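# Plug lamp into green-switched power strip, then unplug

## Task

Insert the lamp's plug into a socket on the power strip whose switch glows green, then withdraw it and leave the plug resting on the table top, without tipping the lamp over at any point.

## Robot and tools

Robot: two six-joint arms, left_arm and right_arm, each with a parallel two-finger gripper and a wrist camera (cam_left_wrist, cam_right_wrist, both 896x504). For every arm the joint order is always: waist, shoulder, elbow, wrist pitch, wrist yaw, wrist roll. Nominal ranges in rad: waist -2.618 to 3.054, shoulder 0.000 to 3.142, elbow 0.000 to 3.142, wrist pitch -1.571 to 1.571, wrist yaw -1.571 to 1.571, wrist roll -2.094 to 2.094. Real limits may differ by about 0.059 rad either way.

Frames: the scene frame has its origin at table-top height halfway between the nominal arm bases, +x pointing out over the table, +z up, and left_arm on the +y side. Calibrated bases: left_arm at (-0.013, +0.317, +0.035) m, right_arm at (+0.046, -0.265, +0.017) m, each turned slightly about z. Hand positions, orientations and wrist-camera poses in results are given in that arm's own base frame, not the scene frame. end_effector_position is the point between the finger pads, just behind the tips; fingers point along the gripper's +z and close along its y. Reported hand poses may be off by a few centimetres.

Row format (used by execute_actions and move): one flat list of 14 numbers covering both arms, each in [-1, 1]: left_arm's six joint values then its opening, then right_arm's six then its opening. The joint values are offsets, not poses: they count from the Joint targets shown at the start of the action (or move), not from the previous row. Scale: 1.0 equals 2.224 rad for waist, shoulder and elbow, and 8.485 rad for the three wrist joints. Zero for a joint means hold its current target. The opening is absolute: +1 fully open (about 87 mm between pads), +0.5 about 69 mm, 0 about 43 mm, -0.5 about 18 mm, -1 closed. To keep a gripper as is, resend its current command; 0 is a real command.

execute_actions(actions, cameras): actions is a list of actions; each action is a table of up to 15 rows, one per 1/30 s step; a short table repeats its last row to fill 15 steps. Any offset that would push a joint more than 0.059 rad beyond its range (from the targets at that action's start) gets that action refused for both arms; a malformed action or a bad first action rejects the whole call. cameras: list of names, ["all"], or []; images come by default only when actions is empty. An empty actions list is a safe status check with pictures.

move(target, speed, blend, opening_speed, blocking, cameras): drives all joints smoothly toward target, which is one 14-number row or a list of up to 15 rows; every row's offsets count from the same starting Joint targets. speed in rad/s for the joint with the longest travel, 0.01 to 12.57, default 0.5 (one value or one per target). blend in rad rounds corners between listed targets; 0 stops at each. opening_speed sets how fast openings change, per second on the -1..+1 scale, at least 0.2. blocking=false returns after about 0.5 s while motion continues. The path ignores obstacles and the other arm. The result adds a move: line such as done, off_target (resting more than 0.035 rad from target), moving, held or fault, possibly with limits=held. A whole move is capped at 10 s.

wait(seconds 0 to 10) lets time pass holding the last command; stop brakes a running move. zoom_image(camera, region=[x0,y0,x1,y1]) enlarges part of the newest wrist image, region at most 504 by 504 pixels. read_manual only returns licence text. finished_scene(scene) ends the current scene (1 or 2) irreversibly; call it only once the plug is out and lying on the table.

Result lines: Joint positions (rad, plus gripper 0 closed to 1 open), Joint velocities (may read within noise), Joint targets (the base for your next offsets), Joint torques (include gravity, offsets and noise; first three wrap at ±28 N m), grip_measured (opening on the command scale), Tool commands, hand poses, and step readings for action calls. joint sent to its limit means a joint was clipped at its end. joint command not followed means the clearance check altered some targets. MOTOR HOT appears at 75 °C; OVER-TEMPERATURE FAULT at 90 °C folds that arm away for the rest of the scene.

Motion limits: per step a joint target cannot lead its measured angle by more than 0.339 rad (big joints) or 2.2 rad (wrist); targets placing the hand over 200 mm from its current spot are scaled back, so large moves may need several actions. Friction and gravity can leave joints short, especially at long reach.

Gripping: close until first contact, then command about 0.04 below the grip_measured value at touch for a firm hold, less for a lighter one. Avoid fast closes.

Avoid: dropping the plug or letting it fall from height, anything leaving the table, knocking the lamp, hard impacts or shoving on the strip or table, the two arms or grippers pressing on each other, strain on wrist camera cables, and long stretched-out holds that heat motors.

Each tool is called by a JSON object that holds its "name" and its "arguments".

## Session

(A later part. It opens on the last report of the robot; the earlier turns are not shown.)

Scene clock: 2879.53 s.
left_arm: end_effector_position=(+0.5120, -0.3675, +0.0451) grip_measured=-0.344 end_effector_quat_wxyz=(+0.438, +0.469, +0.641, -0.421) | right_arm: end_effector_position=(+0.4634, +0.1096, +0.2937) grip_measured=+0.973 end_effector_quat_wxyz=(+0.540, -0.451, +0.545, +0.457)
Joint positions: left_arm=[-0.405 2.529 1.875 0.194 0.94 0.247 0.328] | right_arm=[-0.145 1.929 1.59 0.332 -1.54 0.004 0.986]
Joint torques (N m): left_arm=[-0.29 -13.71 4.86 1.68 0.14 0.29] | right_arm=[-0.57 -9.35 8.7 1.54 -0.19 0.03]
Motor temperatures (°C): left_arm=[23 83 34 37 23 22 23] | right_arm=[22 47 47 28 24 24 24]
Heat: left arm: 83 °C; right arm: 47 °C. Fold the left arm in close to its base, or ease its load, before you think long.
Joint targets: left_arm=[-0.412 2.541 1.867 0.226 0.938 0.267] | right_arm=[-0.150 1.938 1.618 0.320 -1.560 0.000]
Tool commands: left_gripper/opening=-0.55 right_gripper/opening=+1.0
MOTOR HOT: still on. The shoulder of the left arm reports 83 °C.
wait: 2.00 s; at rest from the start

{"name": "move", "arguments": {"target": [[0, 0.00405, 0, -0.00471, 0, 0, -0.55, 0, 0, 0, 0, 0, 0, 1], [0.0072, 0.00405, 0, -0.00471, 0, 0, -0.55, 0, 0, 0, 0, 0, 0, 1]], "speed": 0.05, "cameras": ["all"]}}

{"name": "zoom_image", "arguments": {"camera": "cam_right_wrist", "region": [402, 342, 442, 366]}}

{"name": "zoom_image", "arguments": {"camera": "cam_left_wrist", "region": [380, 290, 500, 400]}}

Scene clock: 2900.47 s.
left_arm: end_effector_position=(+0.5121, -0.3650, +0.0397) grip_measured=-0.344 end_effector_quat_wxyz=(+0.433, +0.466, +0.647, -0.421) | right_arm: end_effector_position=(+0.4634, +0.1096, +0.2937) grip_measured=+0.973 end_effector_quat_wxyz=(+0.540, -0.451, +0.545, +0.457)
Joint positions: left_arm=[-0.402 2.536 1.875 0.185 0.938 0.247 0.328] | right_arm=[-0.145 1.929 1.59 0.332 -1.54 0.004 0.986]
Joint torques (N m): left_arm=[0.62 -13.52 4.88 1.4 0.16 0.24] | right_arm=[-0.51 -9.32 8.69 1.54 -0.18 0.02]
Motor temperatures (°C): left_arm=[23 76 34 37 23 22 23] | right_arm=[22 47 47 28 24 24 24]
Heat: left arm: 76 °C; right arm: 47 °C. Fold the left arm in close to its base, or ease its load, before you think long.
Joint targets: left_arm=[-0.396 2.550 1.867 0.186 0.937 0.267] | right_arm=[-0.150 1.938 1.618 0.320 -1.560 0.000]
MOTOR HOT: still on. The shoulder of the left arm reports 76 °C.
move: done
camera_calibration:
cam_left_wrist: T_world_to_cam=[[-0.960729, -0.251752, 0.116711, 0.397515], [-0.277336, 0.857145, -0.434035, 0.4978], [0.00923124, -0.449358, -0.893304, 0.011632], [0, 0, 0, 1]] pos_world=[0.519854, -0.321385, 0.180059]
cam_right_wrist: T_world_to_cam=[[0.986734, -0.16234, -0.00115861, -0.439683], [-0.126937, -0.767059, -0.628894, 0.346992], [0.101206, 0.620698, -0.777491, 0.25684], [0, 0, 0, 1]] pos_world=[0.451903, 0.0353652, 0.417402]

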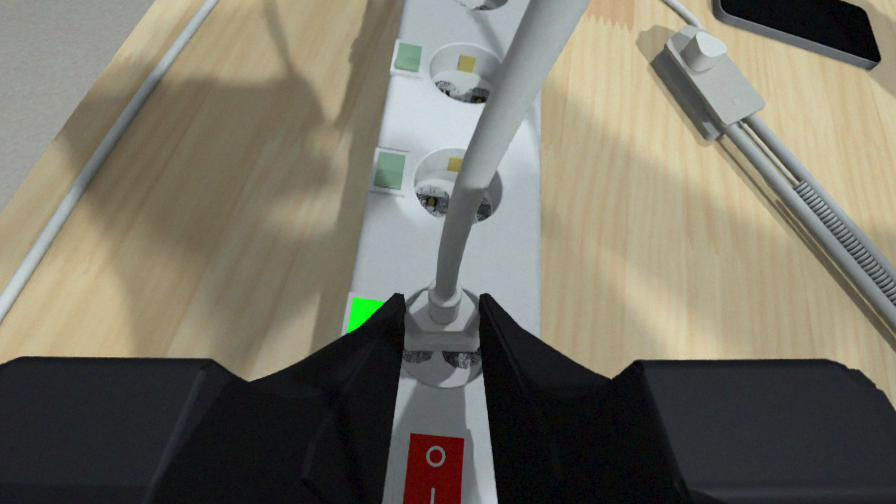

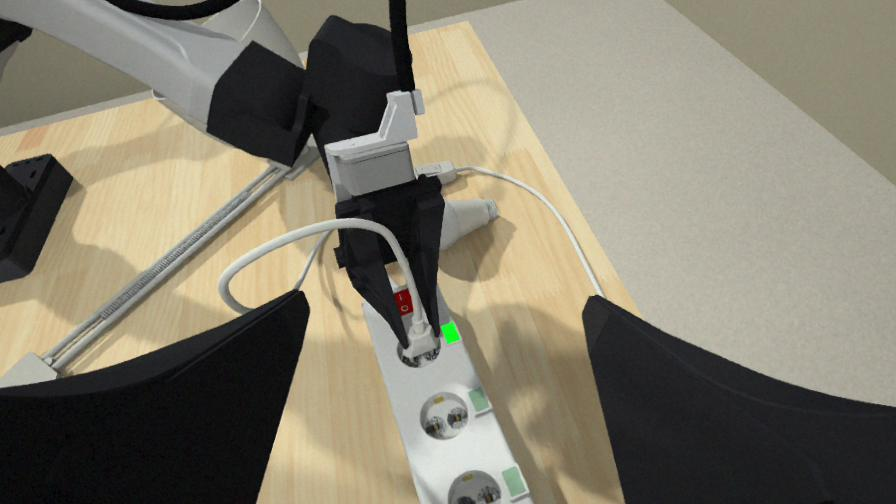

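Scaled by 12.600.

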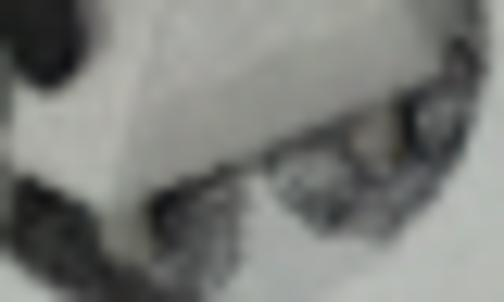

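Scaled by 4.200.

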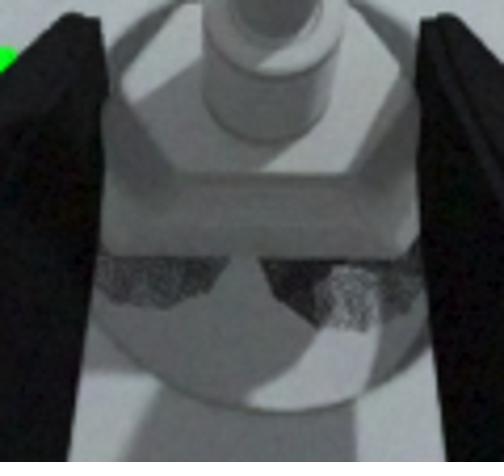

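{"name": "move", "arguments": {"target": [0, 0.0054, 0, 0, 0, 0, -0.55, 0, 0, 0, 0, 0, 0, 1], "speed": 0.05, "cameras": ["all"]}}

{"name": "zoom_image", "arguments": {"camera": "cam_right_wrist", "region": [402, 342, 442, 366]}}

{"name": "zoom_image", "arguments": {"camera": "cam_left_wrist", "region": [380, 290, 500, 400]}}

Scene clock: 2910.03 s.
left_arm: end_effector_position=(+0.5120, -0.3649, +0.0379) grip_measured=-0.344 end_effector_quat_wxyz=(+0.432, +0.466, +0.647, -0.421) | right_arm: end_effector_position=(+0.4634, +0.1096, +0.2937) grip_measured=+0.973 end_effector_quat_wxyz=(+0.540, -0.451, +0.545, +0.457)
Joint positions: left_arm=[-0.402 2.539 1.875 0.185 0.938 0.247 0.328] | right_arm=[-0.145 1.929 1.59 0.332 -1.54 0.004 0.986]
Joint torques (N m): left_arm=[0.57 -12.56 5.11 1.37 0.15 0.26] | right_arm=[-0.53 -9.32 8.69 1.53 -0.18 0.01]
Motor temperatures (°C): left_arm=[23 74 34 36 23 22 23] | right_arm=[22 47 47 28 24 24 24]
Heat: left arm: 74 °C; right arm: 47 °C. Fold the left arm in close to its base, or ease its load, before you think long.
Joint targets: left_arm=[-0.396 2.562 1.867 0.186 0.937 0.267] | right_arm=[-0.150 1.938 1.618 0.320 -1.560 0.000]
MOTOR HOT: still on. The shoulder of the left arm reports 74 °C.
move: done
camera_calibration:
cam_left_wrist: T_world_to_cam=[[-0.960438, -0.251854, 0.11886, 0.397316], [-0.278406, 0.857637, -0.432375, 0.497625], [0.00695708, -0.448361, -0.893826, 0.0116642], [0, 0, 0, 1]] pos_world=[0.520058, -0.321487, 0.178362]
cam_right_wrist: T_world_to_cam=[[0.986734, -0.16234, -0.00115861, -0.439683], [-0.126937, -0.767059, -0.628894, 0.346992], [0.101206, 0.620698, -0.777491, 0.25684], [0, 0, 0, 1]] pos_world=[0.451903, 0.0353652, 0.417402]

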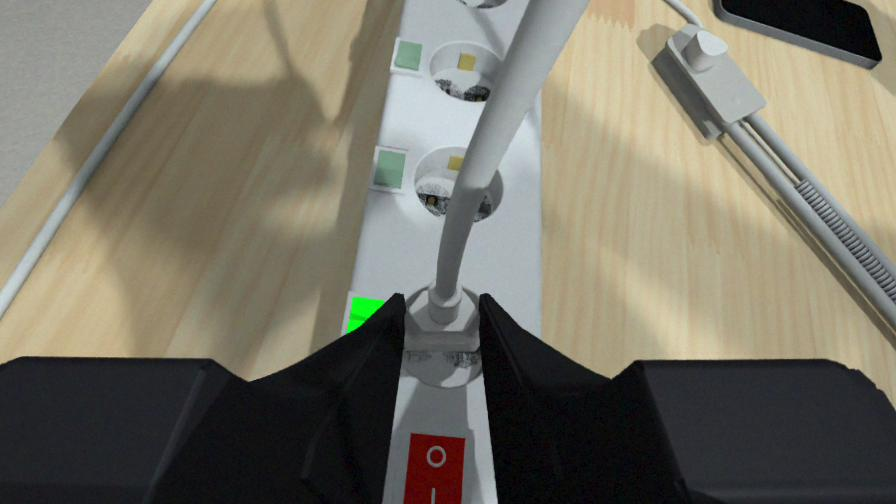

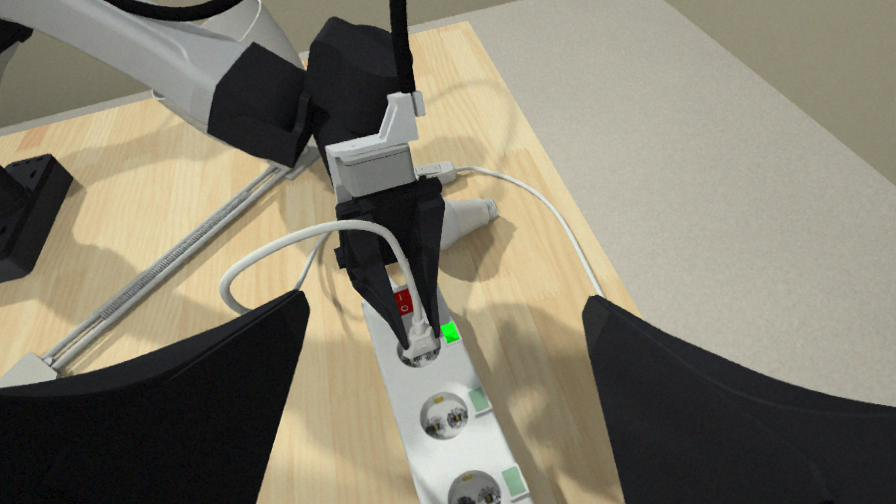

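Scaled by 12.600.

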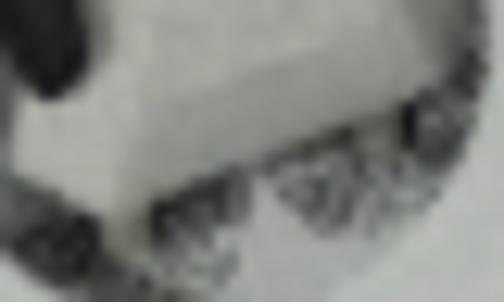

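Scaled by 4.200.

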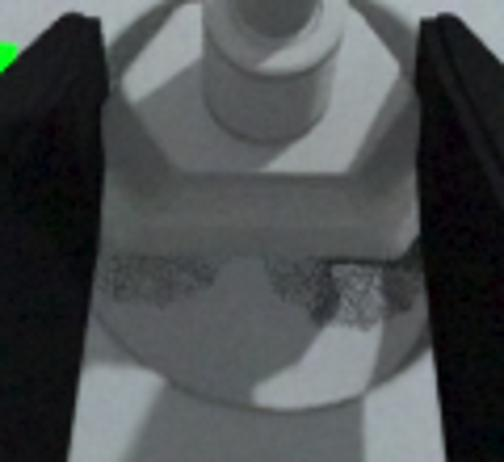

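{"name": "move", "arguments": {"target": [0, 0.0054, 0, 0, 0, 0, -0.55, 0, 0, 0, 0, 0, 0, 1], "speed": 0.05, "cameras": ["all"]}}

{"name": "zoom_image", "arguments": {"camera": "cam_right_wrist", "region": [400, 320, 448, 368]}}

{"name": "zoom_image", "arguments": {"camera": "cam_left_wrist", "region": [380, 290, 500, 400]}}

Scene clock: 2919.50 s.
left_arm: end_effector_position=(+0.5119, -0.3656, +0.0367) grip_measured=-0.344 end_effector_quat_wxyz=(+0.433, +0.467, +0.645, -0.423) | right_arm: end_effector_position=(+0.4634, +0.1096, +0.2937) grip_measured=+0.973 end_effector_quat_wxyz=(+0.540, -0.451, +0.545, +0.457)
Joint positions: left_arm=[-0.402 2.544 1.875 0.196 0.944 0.247 0.328] | right_arm=[-0.145 1.929 1.59 0.332 -1.54 0.004 0.986]
Joint torques (N m): left_arm=[0.34 -12 4.92 1.24 0.04 0.25] | right_arm=[-0.53 -9.32 8.7 1.55 -0.18 0.03]
Motor temperatures (°C): left_arm=[23 69 34 35 23 22 23] | right_arm=[22 47 47 28 24 24 24]
Heat: left arm: 69 °C; right arm: 47 °C.
Joint targets: left_arm=[-0.396 2.574 1.867 0.186 0.938 0.267] | right_arm=[-0.150 1.938 1.618 0.320 -1.560 0.000]
MOTOR HOT: cleared for the motors of the left arm.
move: done
camera_calibration:
cam_left_wrist: T_world_to_cam=[[-0.962178, -0.24641, 0.116175, 0.400226], [-0.2723, 0.857068, -0.437364, 0.494422], [0.00820139, -0.452456, -0.891749, 0.0080863], [0, 0, 0, 1]] pos_world=[0.519653, -0.321475, 0.176957]
cam_right_wrist: T_world_to_cam=[[0.986734, -0.16234, -0.00115861, -0.439683], [-0.126937, -0.767059, -0.628894, 0.346992], [0.101206, 0.620698, -0.777491, 0.25684], [0, 0, 0, 1]] pos_world=[0.451903, 0.0353652, 0.417402]

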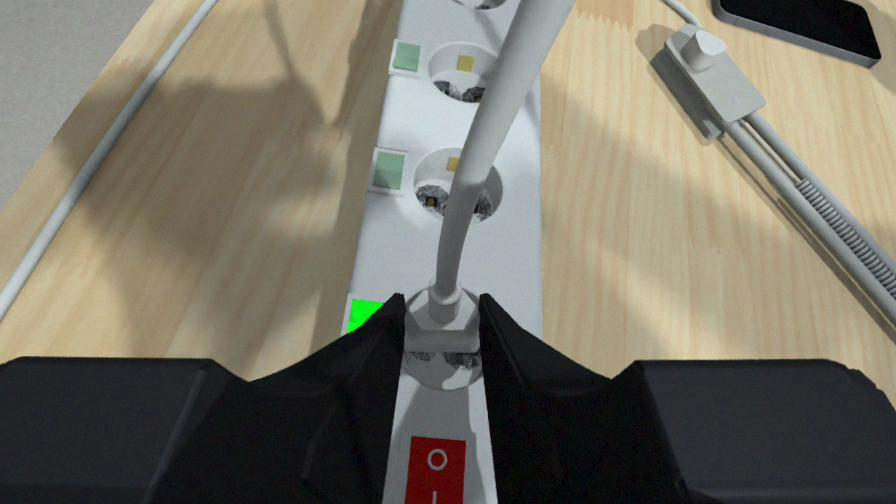

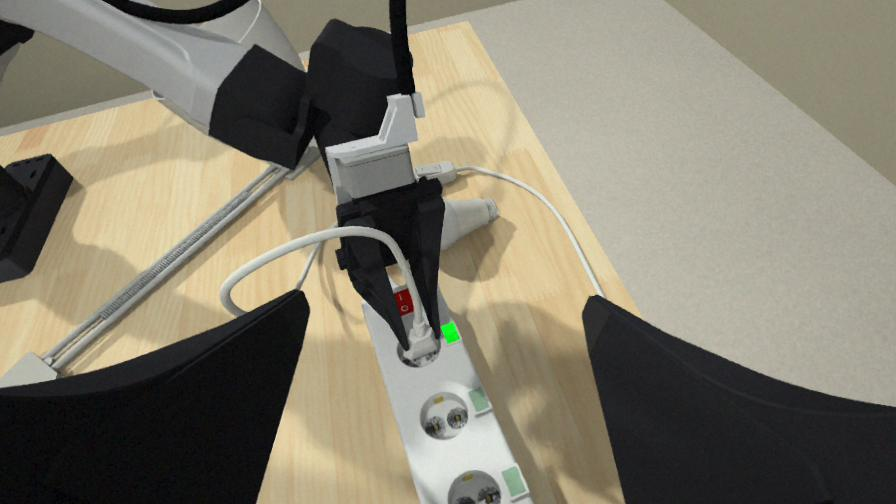

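Scaled by 10.500.

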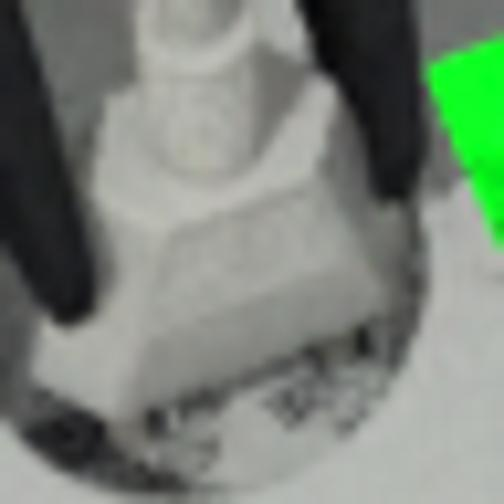

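Scaled by 4.200.

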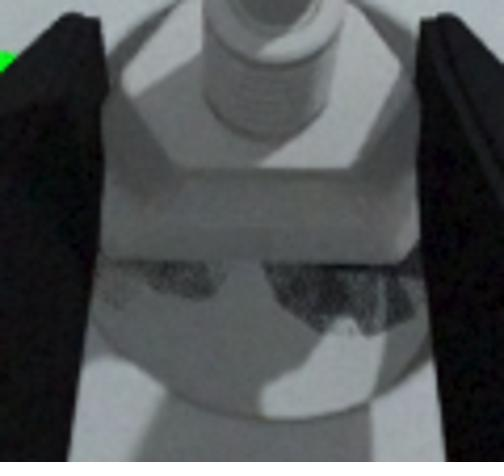

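{"name": "move", "arguments": {"target": [0, 0.0054, -0.0040, 0.00194, 0, 0, -0.55, 0, 0, 0, 0, 0, 0, 1], "speed": 0.04, "cameras": ["all"]}}

{"name": "zoom_image", "arguments": {"camera": "cam_right_wrist", "region": [400, 320, 448, 368]}}

{"name": "zoom_image", "arguments": {"camera": "cam_left_wrist", "region": [380, 290, 500, 400]}}

Scene clock: 2937.37 s.
left_arm: end_effector_position=(+0.5121, -0.3668, +0.0355) grip_measured=-0.344 end_effector_quat_wxyz=(+0.437, +0.470, +0.638, -0.425) | right_arm: end_effector_position=(+0.4634, +0.1096, +0.2937) grip_measured=+0.973 end_effector_quat_wxyz=(+0.540, -0.451, +0.545, +0.457)
Joint positions: left_arm=[-0.402 2.552 1.875 0.216 0.953 0.247 0.328] | right_arm=[-0.145 1.929 1.59 0.332 -1.54 0.004 0.986]
Joint torques (N m): left_arm=[0.62 -11.51 4.33 1.27 -0.01 0.22] | right_arm=[-0.57 -9.29 8.76 1.53 -0.18 0.01]
Motor temperatures (°C): left_arm=[23 63 34 34 23 22 23] | right_arm=[22 47 48 28 24 24 24]
Heat: left arm: 63 °C; right arm: 48 °C.
Joint targets: left_arm=[-0.396 2.586 1.858 0.202 0.938 0.267] | right_arm=[-0.150 1.938 1.618 0.320 -1.560 0.000]
move: done
camera_calibration:
cam_left_wrist: T_world_to_cam=[[-0.965329, -0.237267, 0.108833, 0.405463], [-0.260708, 0.855389, -0.447594, 0.488849], [0.0131045, -0.460449, -0.887589, 0.000866192], [0, 0, 0, 1]] pos_world=[0.51884, -0.321554, 0.175447]
cam_right_wrist: T_world_to_cam=[[0.986734, -0.16234, -0.00115861, -0.439683], [-0.126937, -0.767059, -0.628894, 0.346992], [0.101206, 0.620698, -0.777491, 0.25684], [0, 0, 0, 1]] pos_world=[0.451903, 0.0353652, 0.417402]

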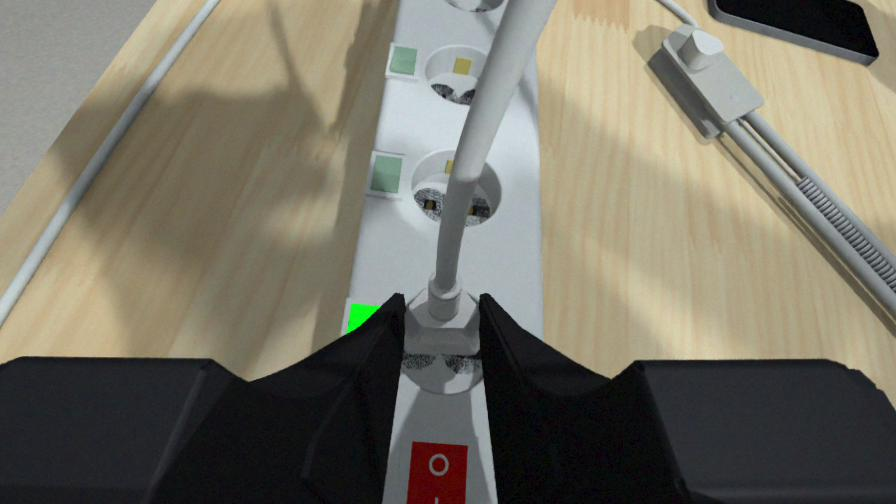

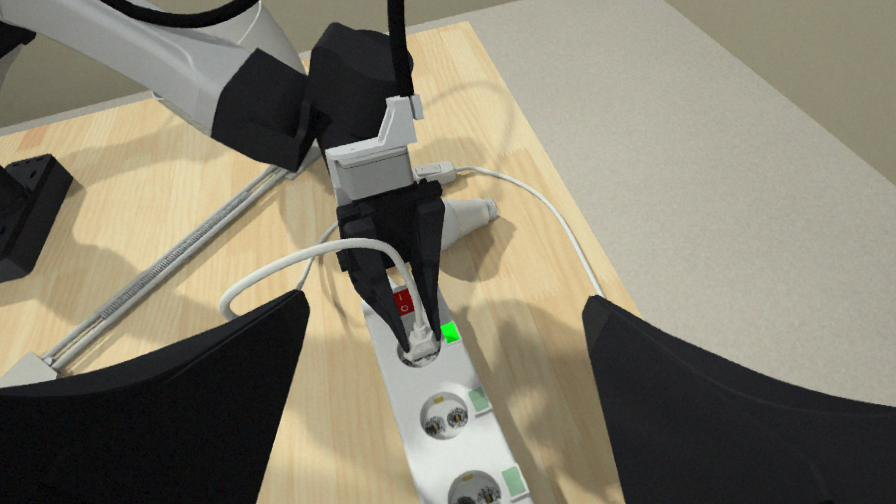

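Scaled by 10.500.

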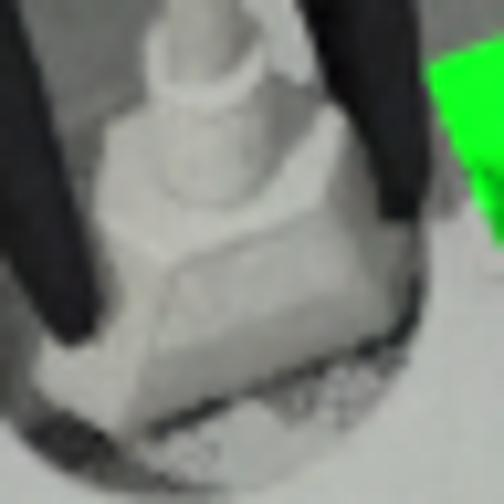

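Scaled by 4.200.

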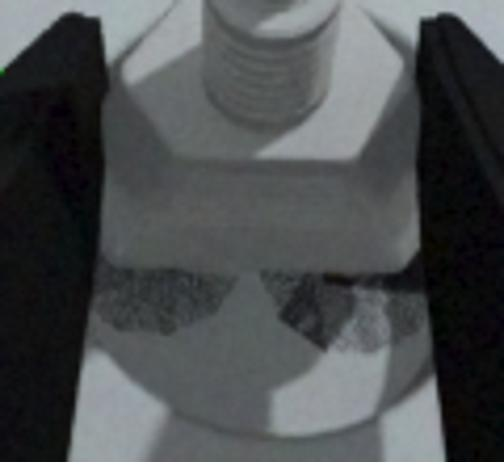

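{"name": "execute_actions", "arguments": {"actions": [], "cameras": ["all"]}}

Scene clock: 2965.27 s.
left_arm: end_effector_position=(+0.5121, -0.3668, +0.0354) grip_measured=-0.344 end_effector_quat_wxyz=(+0.437, +0.470, +0.638, -0.425) | right_arm: end_effector_position=(+0.4634, +0.1096, +0.2937) grip_measured=+0.973 end_effector_quat_wxyz=(+0.540, -0.451, +0.545, +0.457)
Joint positions: left_arm=[-0.402 2.553 1.875 0.217 0.953 0.247 0.328] | right_arm=[-0.145 1.929 1.59 0.332 -1.54 0.004 0.986]
Joint velocities: within noise
Joint torques (N m): left_arm=[0.65 -11.71 4.3 1.19 0.01 0.21] | right_arm=[-0.54 -9.35 8.68 1.53 -0.18 0.03]
Motor temperatures (°C): left_arm=[23 63 34 34 23 22 23] | right_arm=[22 48 48 28 24 24 24]
Heat: left arm: 63 °C; right arm: 48 °C.
Joint targets: left_arm=[-0.396 2.586 1.858 0.202 0.938 0.267] | right_arm=[-0.150 1.938 1.618 0.320 -1.560 0.000]
Tool commands: left_gripper/opening=-0.55 right_gripper/opening=+1.0
camera_calibration:
cam_left_wrist: T_world_to_cam=[[-0.965329, -0.237267, 0.108833, 0.405484], [-0.260708, 0.855389, -0.447594, 0.488759], [0.0131045, -0.460449, -0.887589, 0.000688674], [0, 0, 0, 1]] pos_world=[0.51884, -0.321554, 0.175247]
cam_right_wrist: T_world_to_cam=[[0.986734, -0.16234, -0.00115861, -0.439683], [-0.126937, -0.767059, -0.628894, 0.346992], [0.101206, 0.620698, -0.777491, 0.25684], [0, 0, 0, 1]] pos_world=[0.451903, 0.0353652, 0.417402]

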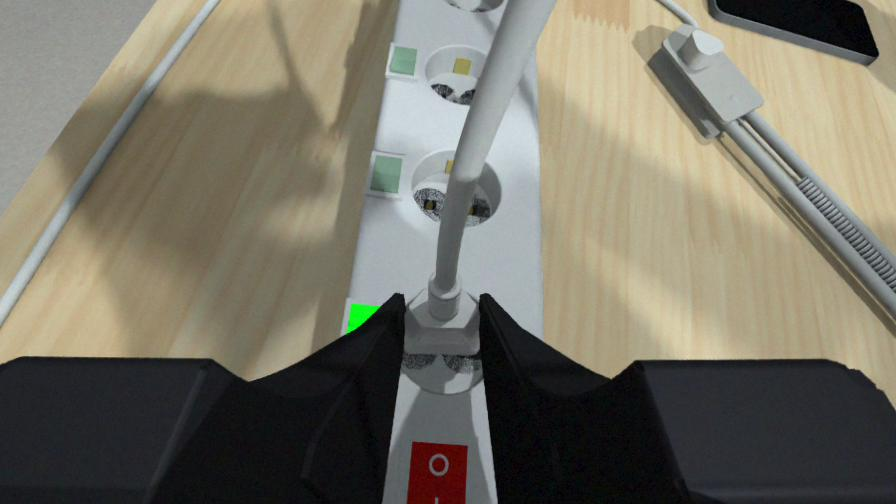

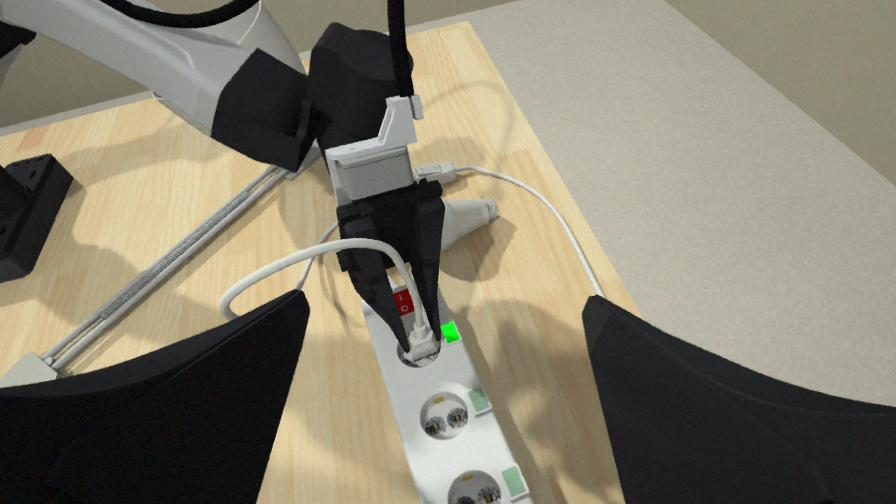

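{"name": "zoom_image", "arguments": {"camera": "cam_right_wrist", "region": [320, 240, 520, 400]}}

{"name": "zoom_image", "arguments": {"camera": "cam_left_wrist", "region": [340, 260, 540, 420]}}

Scaled by 2.520.

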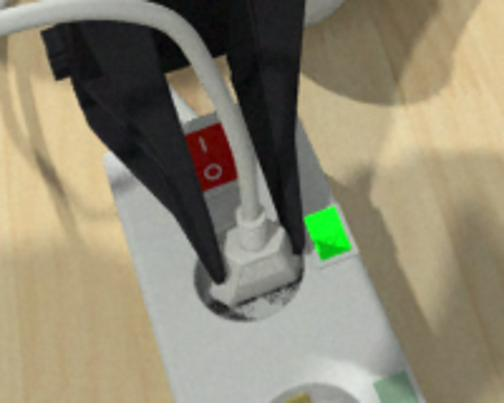

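Scaled by 2.520.

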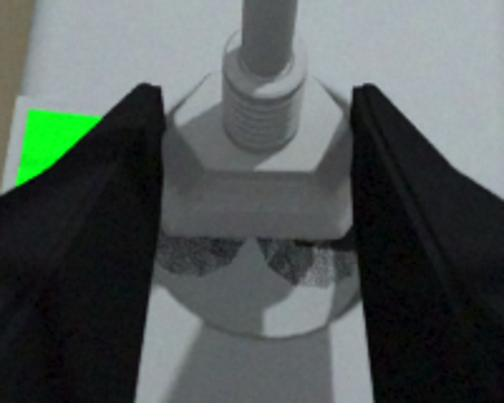

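{"name": "move", "arguments": {"target": [0, 0.0072, -0.0036, -0.003, 0, 0, -0.55, 0,0,0,0,0,0,1], "speed": 0.1}}

Scene clock: 3008.20 s.
left_arm: end_effector_position=(+0.5115, -0.3672, +0.0336) grip_measured=-0.344 end_effector_quat_wxyz=(+0.436, +0.471, +0.637, -0.427) | right_arm: end_effector_position=(+0.4634, +0.1096, +0.2937) grip_measured=+0.973 end_effector_quat_wxyz=(+0.540, -0.451, +0.545, +0.457)
Joint positions: left_arm=[-0.402 2.558 1.875 0.223 0.959 0.247 0.328] | right_arm=[-0.145 1.929 1.59 0.332 -1.54 0.004 0.986]
Joint torques (N m): left_arm=[0.54 -10.63 3.71 0.9 -0.05 0.2] | right_arm=[-0.51 -9.31 8.69 1.54 -0.16 0.02]
Motor temperatures (°C): left_arm=[23 61 33 33 23 22 23] | right_arm=[22 48 48 28 24 24 24]
Heat: left arm: 61 °C; right arm: 48 °C.
Joint targets: left_arm=[-0.396 2.602 1.850 0.177 0.938 0.267] | right_arm=[-0.150 1.938 1.618 0.320 -1.560 0.000]
move: off_target (left_arm); left_arm: the wrist pitch is farthest, 0.046 rad from its target

{"name": "wait", "arguments": {"seconds": 0.1, "cameras": ["cam_left_wrist", "cam_right_wrist"]}}

{"name": "zoom_image", "arguments": {"camera": "cam_left_wrist", "region": [340, 260, 540, 420]}}

{"name": "zoom_image", "arguments": {"camera": "cam_right_wrist", "region": [320, 240, 520, 400]}}

Scene clock: 3014.73 s.
left_arm: end_effector_position=(+0.5115, -0.3672, +0.0336) grip_measured=-0.344 end_effector_quat_wxyz=(+0.436, +0.471, +0.637, -0.427) | right_arm: end_effector_position=(+0.4634, +0.1096, +0.2937) grip_measured=+0.973 end_effector_quat_wxyz=(+0.540, -0.451, +0.545, +0.457)
Joint positions: left_arm=[-0.402 2.558 1.875 0.223 0.959 0.247 0.328] | right_arm=[-0.145 1.929 1.59 0.332 -1.54 0.004 0.986]
Joint torques (N m): left_arm=[0.55 -10.76 3.75 0.93 -0.06 0.25] | right_arm=[-0.5 -9.33 8.7 1.53 -0.18 0.02]
Motor temperatures (°C): left_arm=[23 61 33 32 23 22 23] | right_arm=[22 48 48 28 24 24 24]
Heat: left arm: 61 °C; right arm: 48 °C.
Joint targets: left_arm=[-0.396 2.602 1.850 0.177 0.937 0.267] | right_arm=[-0.150 1.938 1.618 0.320 -1.560 0.000]
Tool commands: left_gripper/opening=-0.55 right_gripper/opening=+1.0
wait: 0.10 s; at rest from the start
camera_calibration:
cam_left_wrist: T_world_to_cam=[[-0.966428, -0.232379, 0.10962, 0.407387], [-0.256714, 0.85554, -0.44961, 0.486237], [0.0106961, -0.462657, -0.886473, -0.00069123], [0, 0, 0, 1]] pos_world=[0.518542, -0.321646, 0.173346]
cam_right_wrist: T_world_to_cam=[[0.986734, -0.16234, -0.00115861, -0.439683], [-0.126937, -0.767059, -0.628894, 0.346992], [0.101206, 0.620698, -0.777491, 0.25684], [0, 0, 0, 1]] pos_world=[0.451903, 0.0353652, 0.417402]

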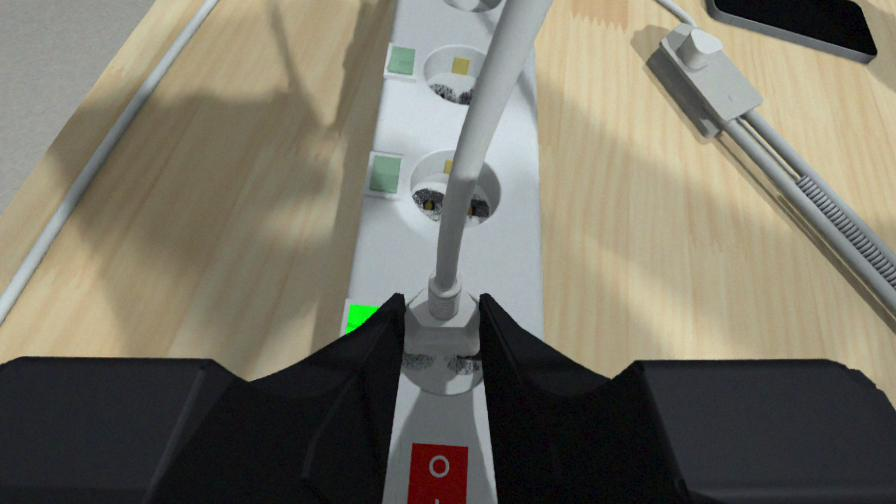

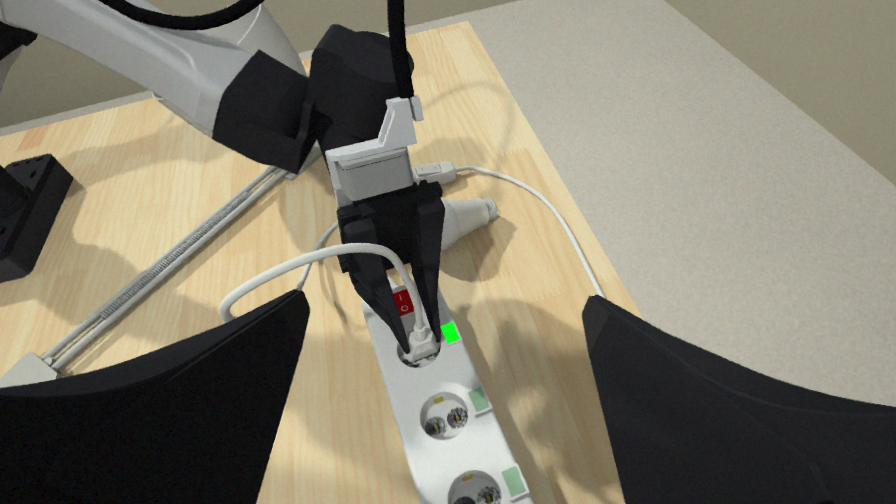

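Scaled by 2.520.

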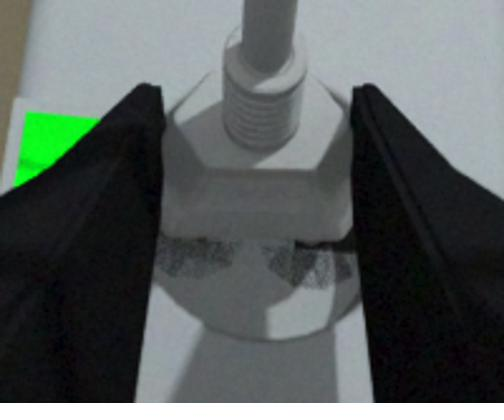

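Scaled by 2.520.

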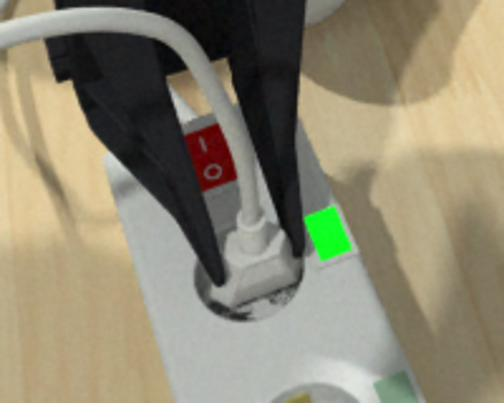

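{"name": "move", "arguments": {"target": [0, 0.0063, -0.0036, -0.003, 0, 0, -0.55, 0,0,0,0,0,0,1], "speed": 0.1}}

{"name": "wait", "arguments": {"seconds": 0.1, "cameras": ["cam_left_wrist", "cam_right_wrist"]}}

{"name": "zoom_image", "arguments": {"camera": "cam_left_wrist", "region": [340, 260, 540, 420]}}

{"name": "zoom_image", "arguments": {"camera": "cam_right_wrist", "region": [320, 240, 520, 400]}}

Scene clock: 3044.93 s.
left_arm: end_effector_position=(+0.5101, -0.3676, +0.0312) grip_measured=-0.344 end_effector_quat_wxyz=(+0.434, +0.472, +0.636, -0.430) | right_arm: end_effector_position=(+0.4634, +0.1096, +0.2937) grip_measured=+0.973 end_effector_quat_wxyz=(+0.540, -0.451, +0.545, +0.457)
Joint positions: left_arm=[-0.402 2.563 1.875 0.224 0.967 0.247 0.328] | right_arm=[-0.145 1.929 1.59 0.332 -1.54 0.004 0.986]
Joint torques (N m): left_arm=[0.46 -9.61 2.99 0.64 -0.13 0.19] | right_arm=[-0.53 -9.31 8.68 1.53 -0.17 0.02]
Motor temperatures (°C): left_arm=[23 58 33 31 23 22 23] | right_arm=[22 48 48 28 24 24 24]
Heat: left arm: 58 °C; right arm: 48 °C.
Joint targets: left_arm=[-0.396 2.616 1.842 0.151 0.938 0.267] | right_arm=[-0.150 1.938 1.618 0.320 -1.560 0.000]
move: off_target (left_arm); left_arm: the wrist pitch is farthest, 0.073 rad from its target

Scene clock: 3045.03 s.
left_arm: end_effector_position=(+0.5101, -0.3676, +0.0312) grip_measured=-0.344 end_effector_quat_wxyz=(+0.434, +0.472, +0.636, -0.430) | right_arm: end_effector_position=(+0.4634, +0.1096, +0.2937) grip_measured=+0.973 end_effector_quat_wxyz=(+0.540, -0.451, +0.545, +0.457)
Joint positions: left_arm=[-0.402 2.563 1.875 0.224 0.967 0.247 0.328] | right_arm=[-0.145 1.929 1.59 0.332 -1.54 0.004 0.986]
Joint torques (N m): left_arm=[0.51 -9.84 3.08 0.69 -0.19 0.25] | right_arm=[-0.46 -9.39 8.66 1.52 -0.19 0.01]
Motor temperatures (°C): left_arm=[23 58 33 31 23 22 23] | right_arm=[22 48 48 28 24 24 24]
Heat: left arm: 58 °C; right arm: 48 °C.
Joint targets: left_arm=[-0.396 2.616 1.842 0.151 0.938 0.267] | right_arm=[-0.150 1.938 1.618 0.320 -1.560 0.000]
Tool commands: left_gripper/opening=-0.55 right_gripper/opening=+1.0
wait: 0.10 s; no rest
camera_calibration:
cam_left_wrist: T_world_to_cam=[[-0.967569, -0.225165, 0.114503, 0.409243], [-0.252586, 0.856499, -0.450122, 0.483323], [0.00328036, -0.464446, -0.885595, 0.000174952], [0, 0, 0, 1]] pos_world=[0.51805, -0.321737, 0.17085]
cam_right_wrist: T_world_to_cam=[[0.986734, -0.16234, -0.00115861, -0.439683], [-0.126937, -0.767059, -0.628894, 0.346992], [0.101206, 0.620698, -0.777491, 0.25684], [0, 0, 0, 1]] pos_world=[0.451903, 0.0353652, 0.417402]

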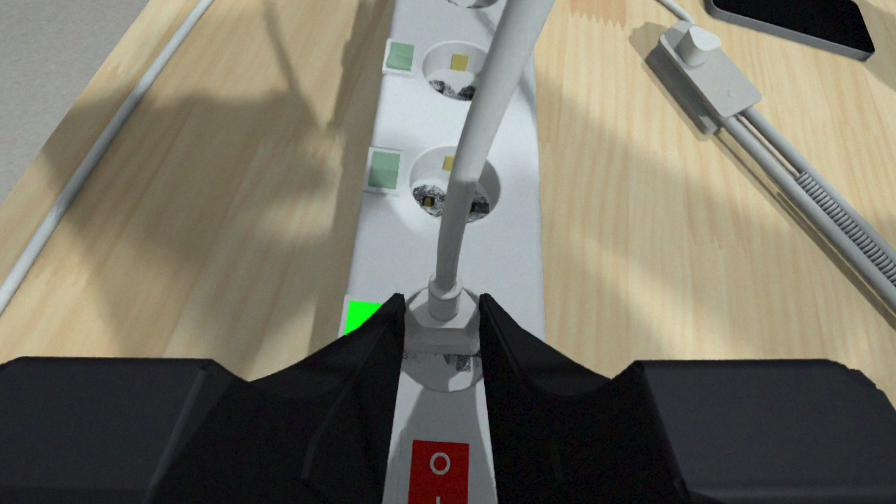

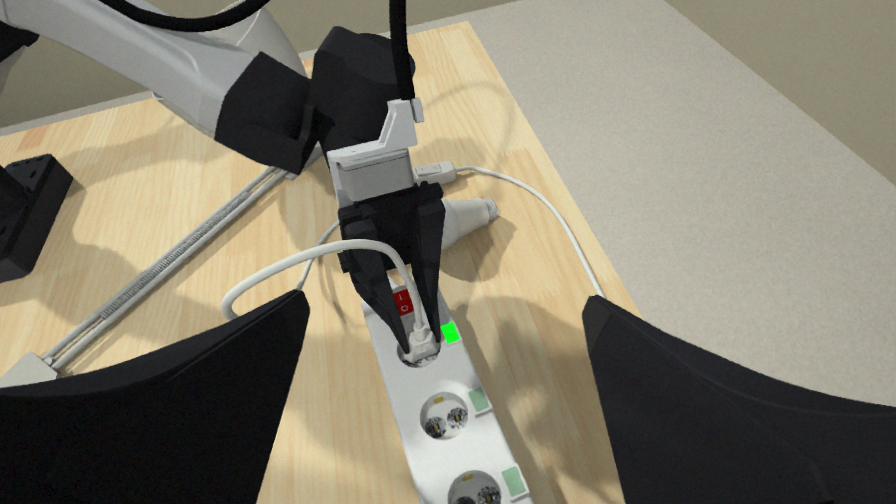

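Scaled by 2.520.

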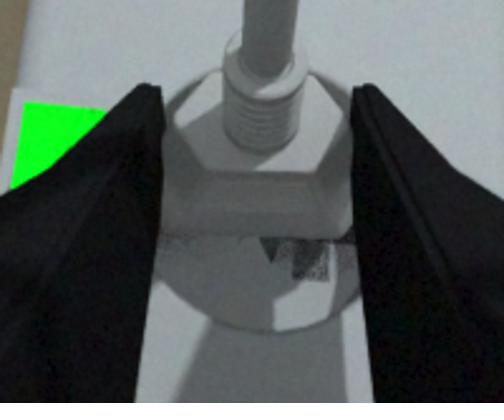

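Scaled by 2.520.

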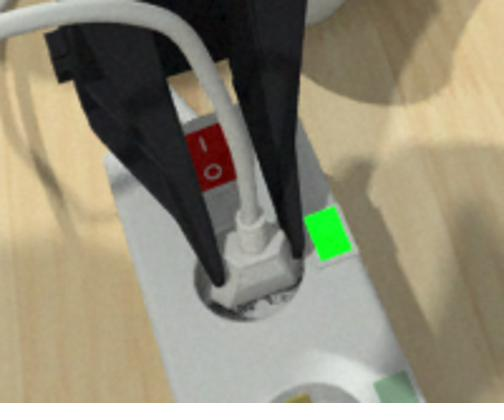

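{"name": "move", "arguments": {"target": [-0.0027, -0.0238, 0.009, 0.0083, 0.0034, -0.0024, -0.55, 0,0,0,0,0,0,1], "speed": 0.1}}

Scene clock: 3076.13 s.
left_arm: end_effector_position=(+0.5103, -0.3683, +0.0330) grip_measured=-0.344 end_effector_quat_wxyz=(+0.436, +0.473, +0.632, -0.431) | right_arm: end_effector_position=(+0.4634, +0.1096, +0.2937) grip_measured=+0.973 end_effector_quat_wxyz=(+0.540, -0.451, +0.545, +0.457)
Joint positions: left_arm=[-0.402 2.563 1.875 0.235 0.972 0.246 0.328] | right_arm=[-0.145 1.929 1.59 0.332 -1.54 0.004 0.986]
Joint torques (N m): left_arm=[0.08 -14.86 4.45 1.26 0.08 0.03] | right_arm=[-0.53 -9.28 8.69 1.55 -0.18 0.01]
Motor temperatures (°C): left_arm=[23 56 32 29 23 22 23] | right_arm=[22 49 49 28 24 24 24]
Heat: left arm: 56 °C; right arm: 49 °C.
Joint targets: left_arm=[-0.402 2.563 1.862 0.222 0.966 0.247] | right_arm=[-0.150 1.938 1.618 0.320 -1.560 0.000]
move: done

{"name": "move", "arguments": {"target": [0,0,0,0,0,0, -0.12, 0,0,0,0,0,0,1], "opening_speed": 0.3, "cameras": ["cam_left_wrist", "cam_right_wrist"]}}

{"name": "zoom_image", "arguments": {"camera": "cam_left_wrist", "region": [340, 260, 540, 420]}}

{"name": "zoom_image", "arguments": {"camera": "cam_right_wrist", "region": [320, 240, 520, 400]}}

Scene clock: 3087.93 s.
left_arm: end_effector_position=(+0.5081, -0.3677, +0.0305) grip_measured=-0.120 end_effector_quat_wxyz=(+0.430, +0.471, +0.636, -0.434) | right_arm: end_effector_position=(+0.4634, +0.1096, +0.2937) grip_measured=+0.973 end_effector_quat_wxyz=(+0.540, -0.451, +0.545, +0.457)
Joint positions: left_arm=[-0.402 2.563 1.873 0.223 0.974 0.243 0.44] | right_arm=[-0.145 1.929 1.59 0.332 -1.54 0.004 0.986]
Joint torques (N m): left_arm=[-0.13 -14.99 4.83 1.34 0.07 0.03] | right_arm=[-0.51 -9.33 8.66 1.54 -0.18 0.01]
Motor temperatures (°C): left_arm=[23 60 33 30 23 22 23] | right_arm=[22 49 49 28 24 24 24]
Heat: left arm: 60 °C; right arm: 49 °C.
Joint targets: left_arm=[-0.402 2.563 1.862 0.222 0.966 0.246] | right_arm=[-0.150 1.938 1.618 0.320 -1.560 0.000]
move: done
camera_calibration:
cam_left_wrist: T_world_to_cam=[[-0.967624, -0.219791, 0.124082, 0.409017], [-0.252285, 0.856942, -0.449448, 0.482624], [-0.00754698, -0.4662, -0.884647, 0.00440291], [0, 0, 0, 1]] pos_world=[0.517567, -0.32163, 0.170057]
cam_right_wrist: T_world_to_cam=[[0.986734, -0.16234, -0.00115861, -0.439683], [-0.126937, -0.767059, -0.628894, 0.346992], [0.101206, 0.620698, -0.777491, 0.25684], [0, 0, 0, 1]] pos_world=[0.451903, 0.0353652, 0.417402]

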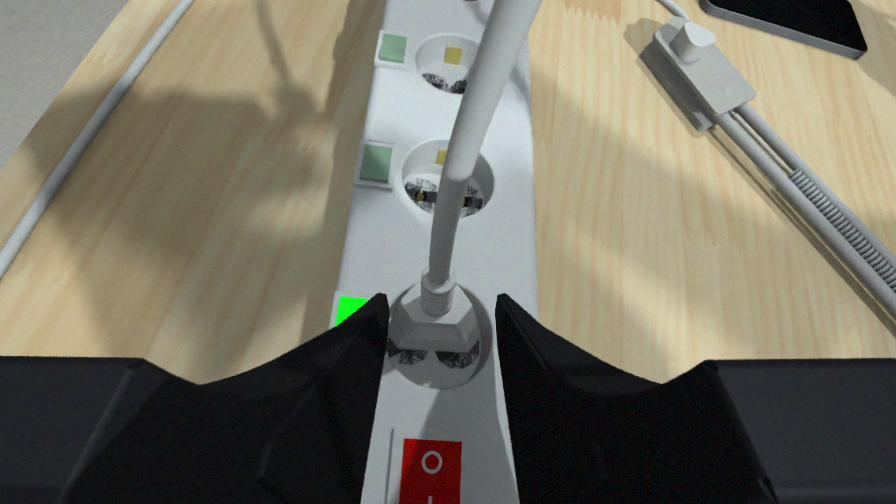

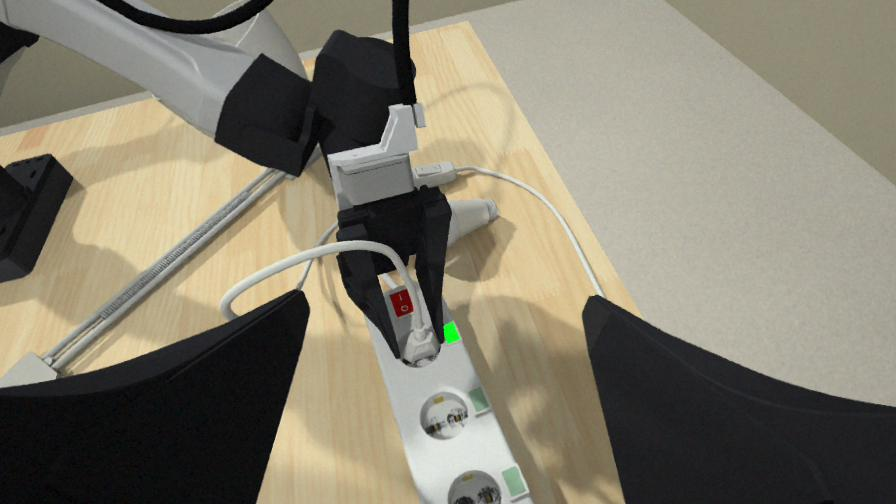

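Scaled by 2.520.

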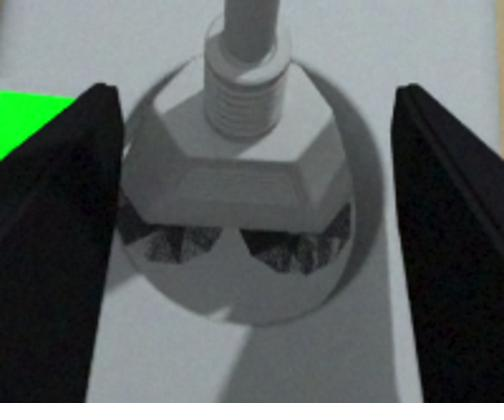

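Scaled by 2.520.

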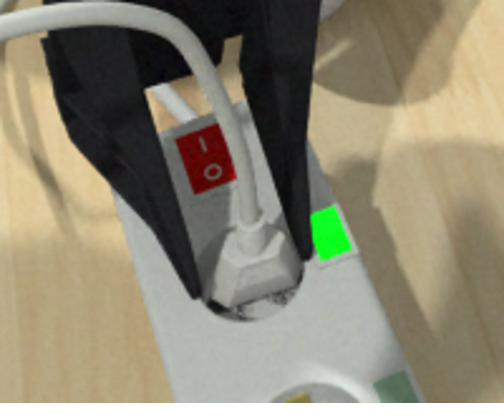

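{"name": "move", "arguments": {"target": [-0.0081, -0.0364, 0.0192, -0.0066, 0, 0.0178, -0.12, 0,0,0,0,0,0,1], "speed": 0.15, "cameras": ["cam_left_wrist", "cam_right_wrist"]}}

{"name": "zoom_image", "arguments": {"camera": "cam_left_wrist", "region": [340, 260, 540, 420]}}

{"name": "zoom_image", "arguments": {"camera": "cam_right_wrist", "region": [320, 240, 520, 400]}}

Scene clock: 3187.93 s.
left_arm: end_effector_position=(+0.5061, -0.3706, +0.0415) grip_measured=-0.120 end_effector_quat_wxyz=(+0.445, +0.512, +0.611, -0.409) | right_arm: end_effector_position=(+0.4634, +0.1096, +0.2937) grip_measured=+0.973 end_effector_quat_wxyz=(+0.540, -0.451, +0.545, +0.457)
Joint positions: left_arm=[-0.413 2.53 1.879 0.155 0.969 0.373 0.44] | right_arm=[-0.145 1.929 1.59 0.332 -1.54 0.004 0.986]
Joint torques (N m): left_arm=[-0.38 -19.55 7.68 1.42 0.11 0.27] | right_arm=[-0.47 -9.37 8.7 1.54 -0.18 0.01]
Motor temperatures (°C): left_arm=[23 70 33 30 23 22 22] | right_arm=[22 50 49 28 24 24 24]
Heat: left arm: 70 °C; right arm: 50 °C.
Joint targets: left_arm=[-0.420 2.482 1.905 0.166 0.966 0.397] | right_arm=[-0.150 1.938 1.618 0.320 -1.560 0.000]
move: off_target (left_arm); left_arm: the shoulder is farthest, 0.048 rad from its target
camera_calibration:
cam_left_wrist: T_world_to_cam=[[-0.983039, -0.182172, 0.0211485, 0.431182], [-0.172517, 0.879432, -0.443663, 0.457281], [0.0622244, -0.439787, -0.895944, -0.0123714], [0, 0, 0, 1]] pos_world=[0.503527, -0.32904, 0.182676]
cam_right_wrist: T_world_to_cam=[[0.986734, -0.16234, -0.00115861, -0.439683], [-0.126937, -0.767059, -0.628894, 0.346992], [0.101206, 0.620698, -0.777491, 0.25684], [0, 0, 0, 1]] pos_world=[0.451903, 0.0353652, 0.417402]

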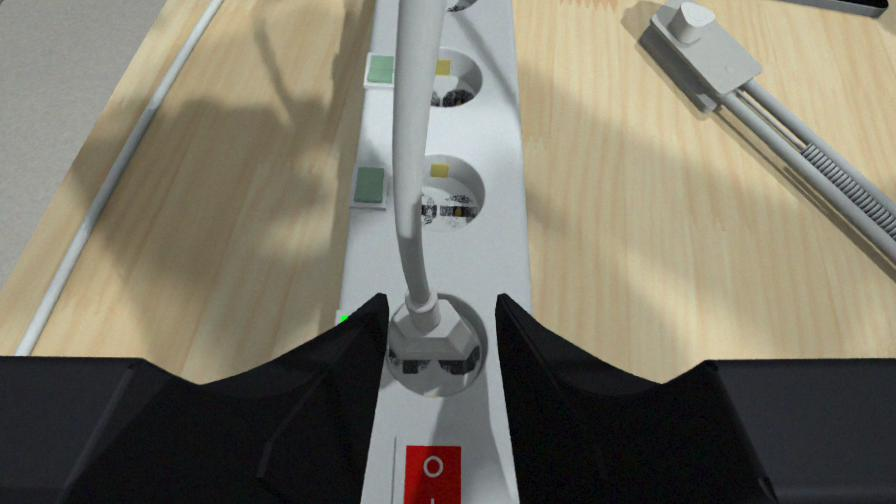

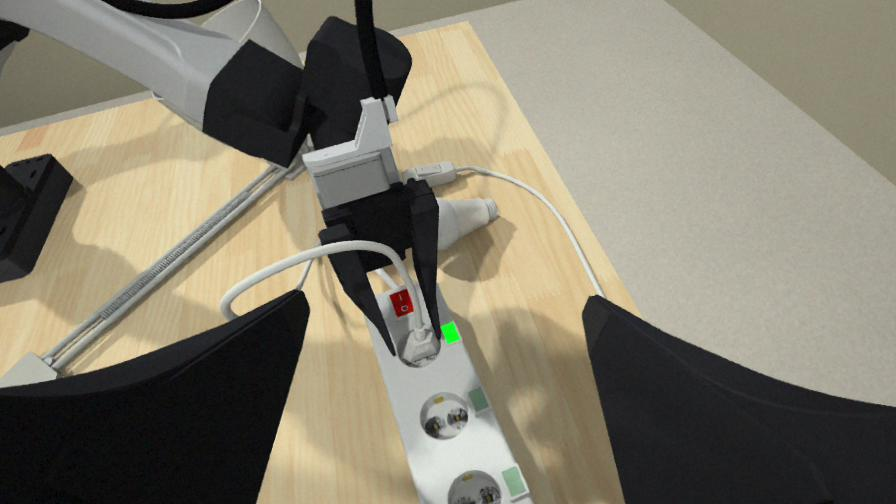

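Scaled by 2.520.

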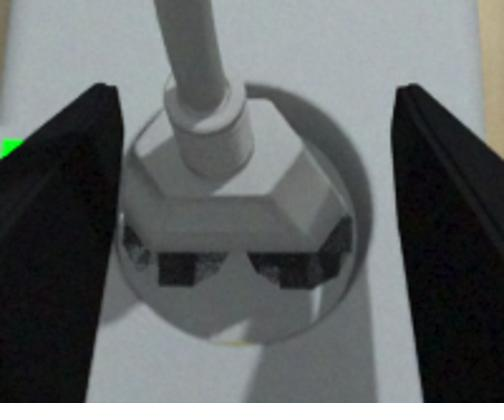

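Scaled by 2.520.

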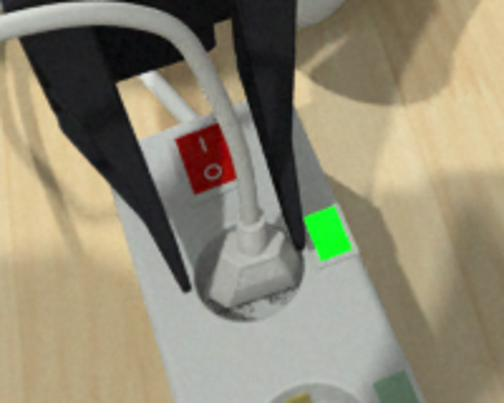

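{"name": "move", "arguments": {"target": [[0.0025, -0.0135, 0.0, 0.0035, 0, 0.002, -0.12, 0,0,0,0,0,0,1]], "speed": 0.2}}

Scene clock: 3195.97 s.
left_arm: end_effector_position=(+0.5097, -0.3718, +0.0619) grip_measured=-0.120 end_effector_quat_wxyz=(+0.464, +0.521, +0.594, -0.400) | right_arm: end_effector_position=(+0.4634, +0.1096, +0.2937) grip_measured=+0.973 end_effector_quat_wxyz=(+0.540, -0.451, +0.545, +0.457)
Joint positions: left_arm=[-0.413 2.498 1.879 0.165 0.969 0.391 0.44] | right_arm=[-0.145 1.929 1.59 0.332 -1.54 0.004 0.986]
Joint torques (N m): left_arm=[0.08 -19.18 7.84 1.65 0.12 0.3] | right_arm=[-0.47 -9.33 8.66 1.54 -0.17 0.01]
Motor temperatures (°C): left_arm=[23 73 34 31 23 22 22] | right_arm=[22 50 49 28 24 24 24]
Heat: left arm: 73 °C; right arm: 50 °C.
Joint targets: left_arm=[-0.414 2.452 1.905 0.195 0.966 0.415] | right_arm=[-0.150 1.938 1.618 0.320 -1.560 0.000]
move: off_target (left_arm); left_arm: the shoulder is farthest, 0.046 rad from its target


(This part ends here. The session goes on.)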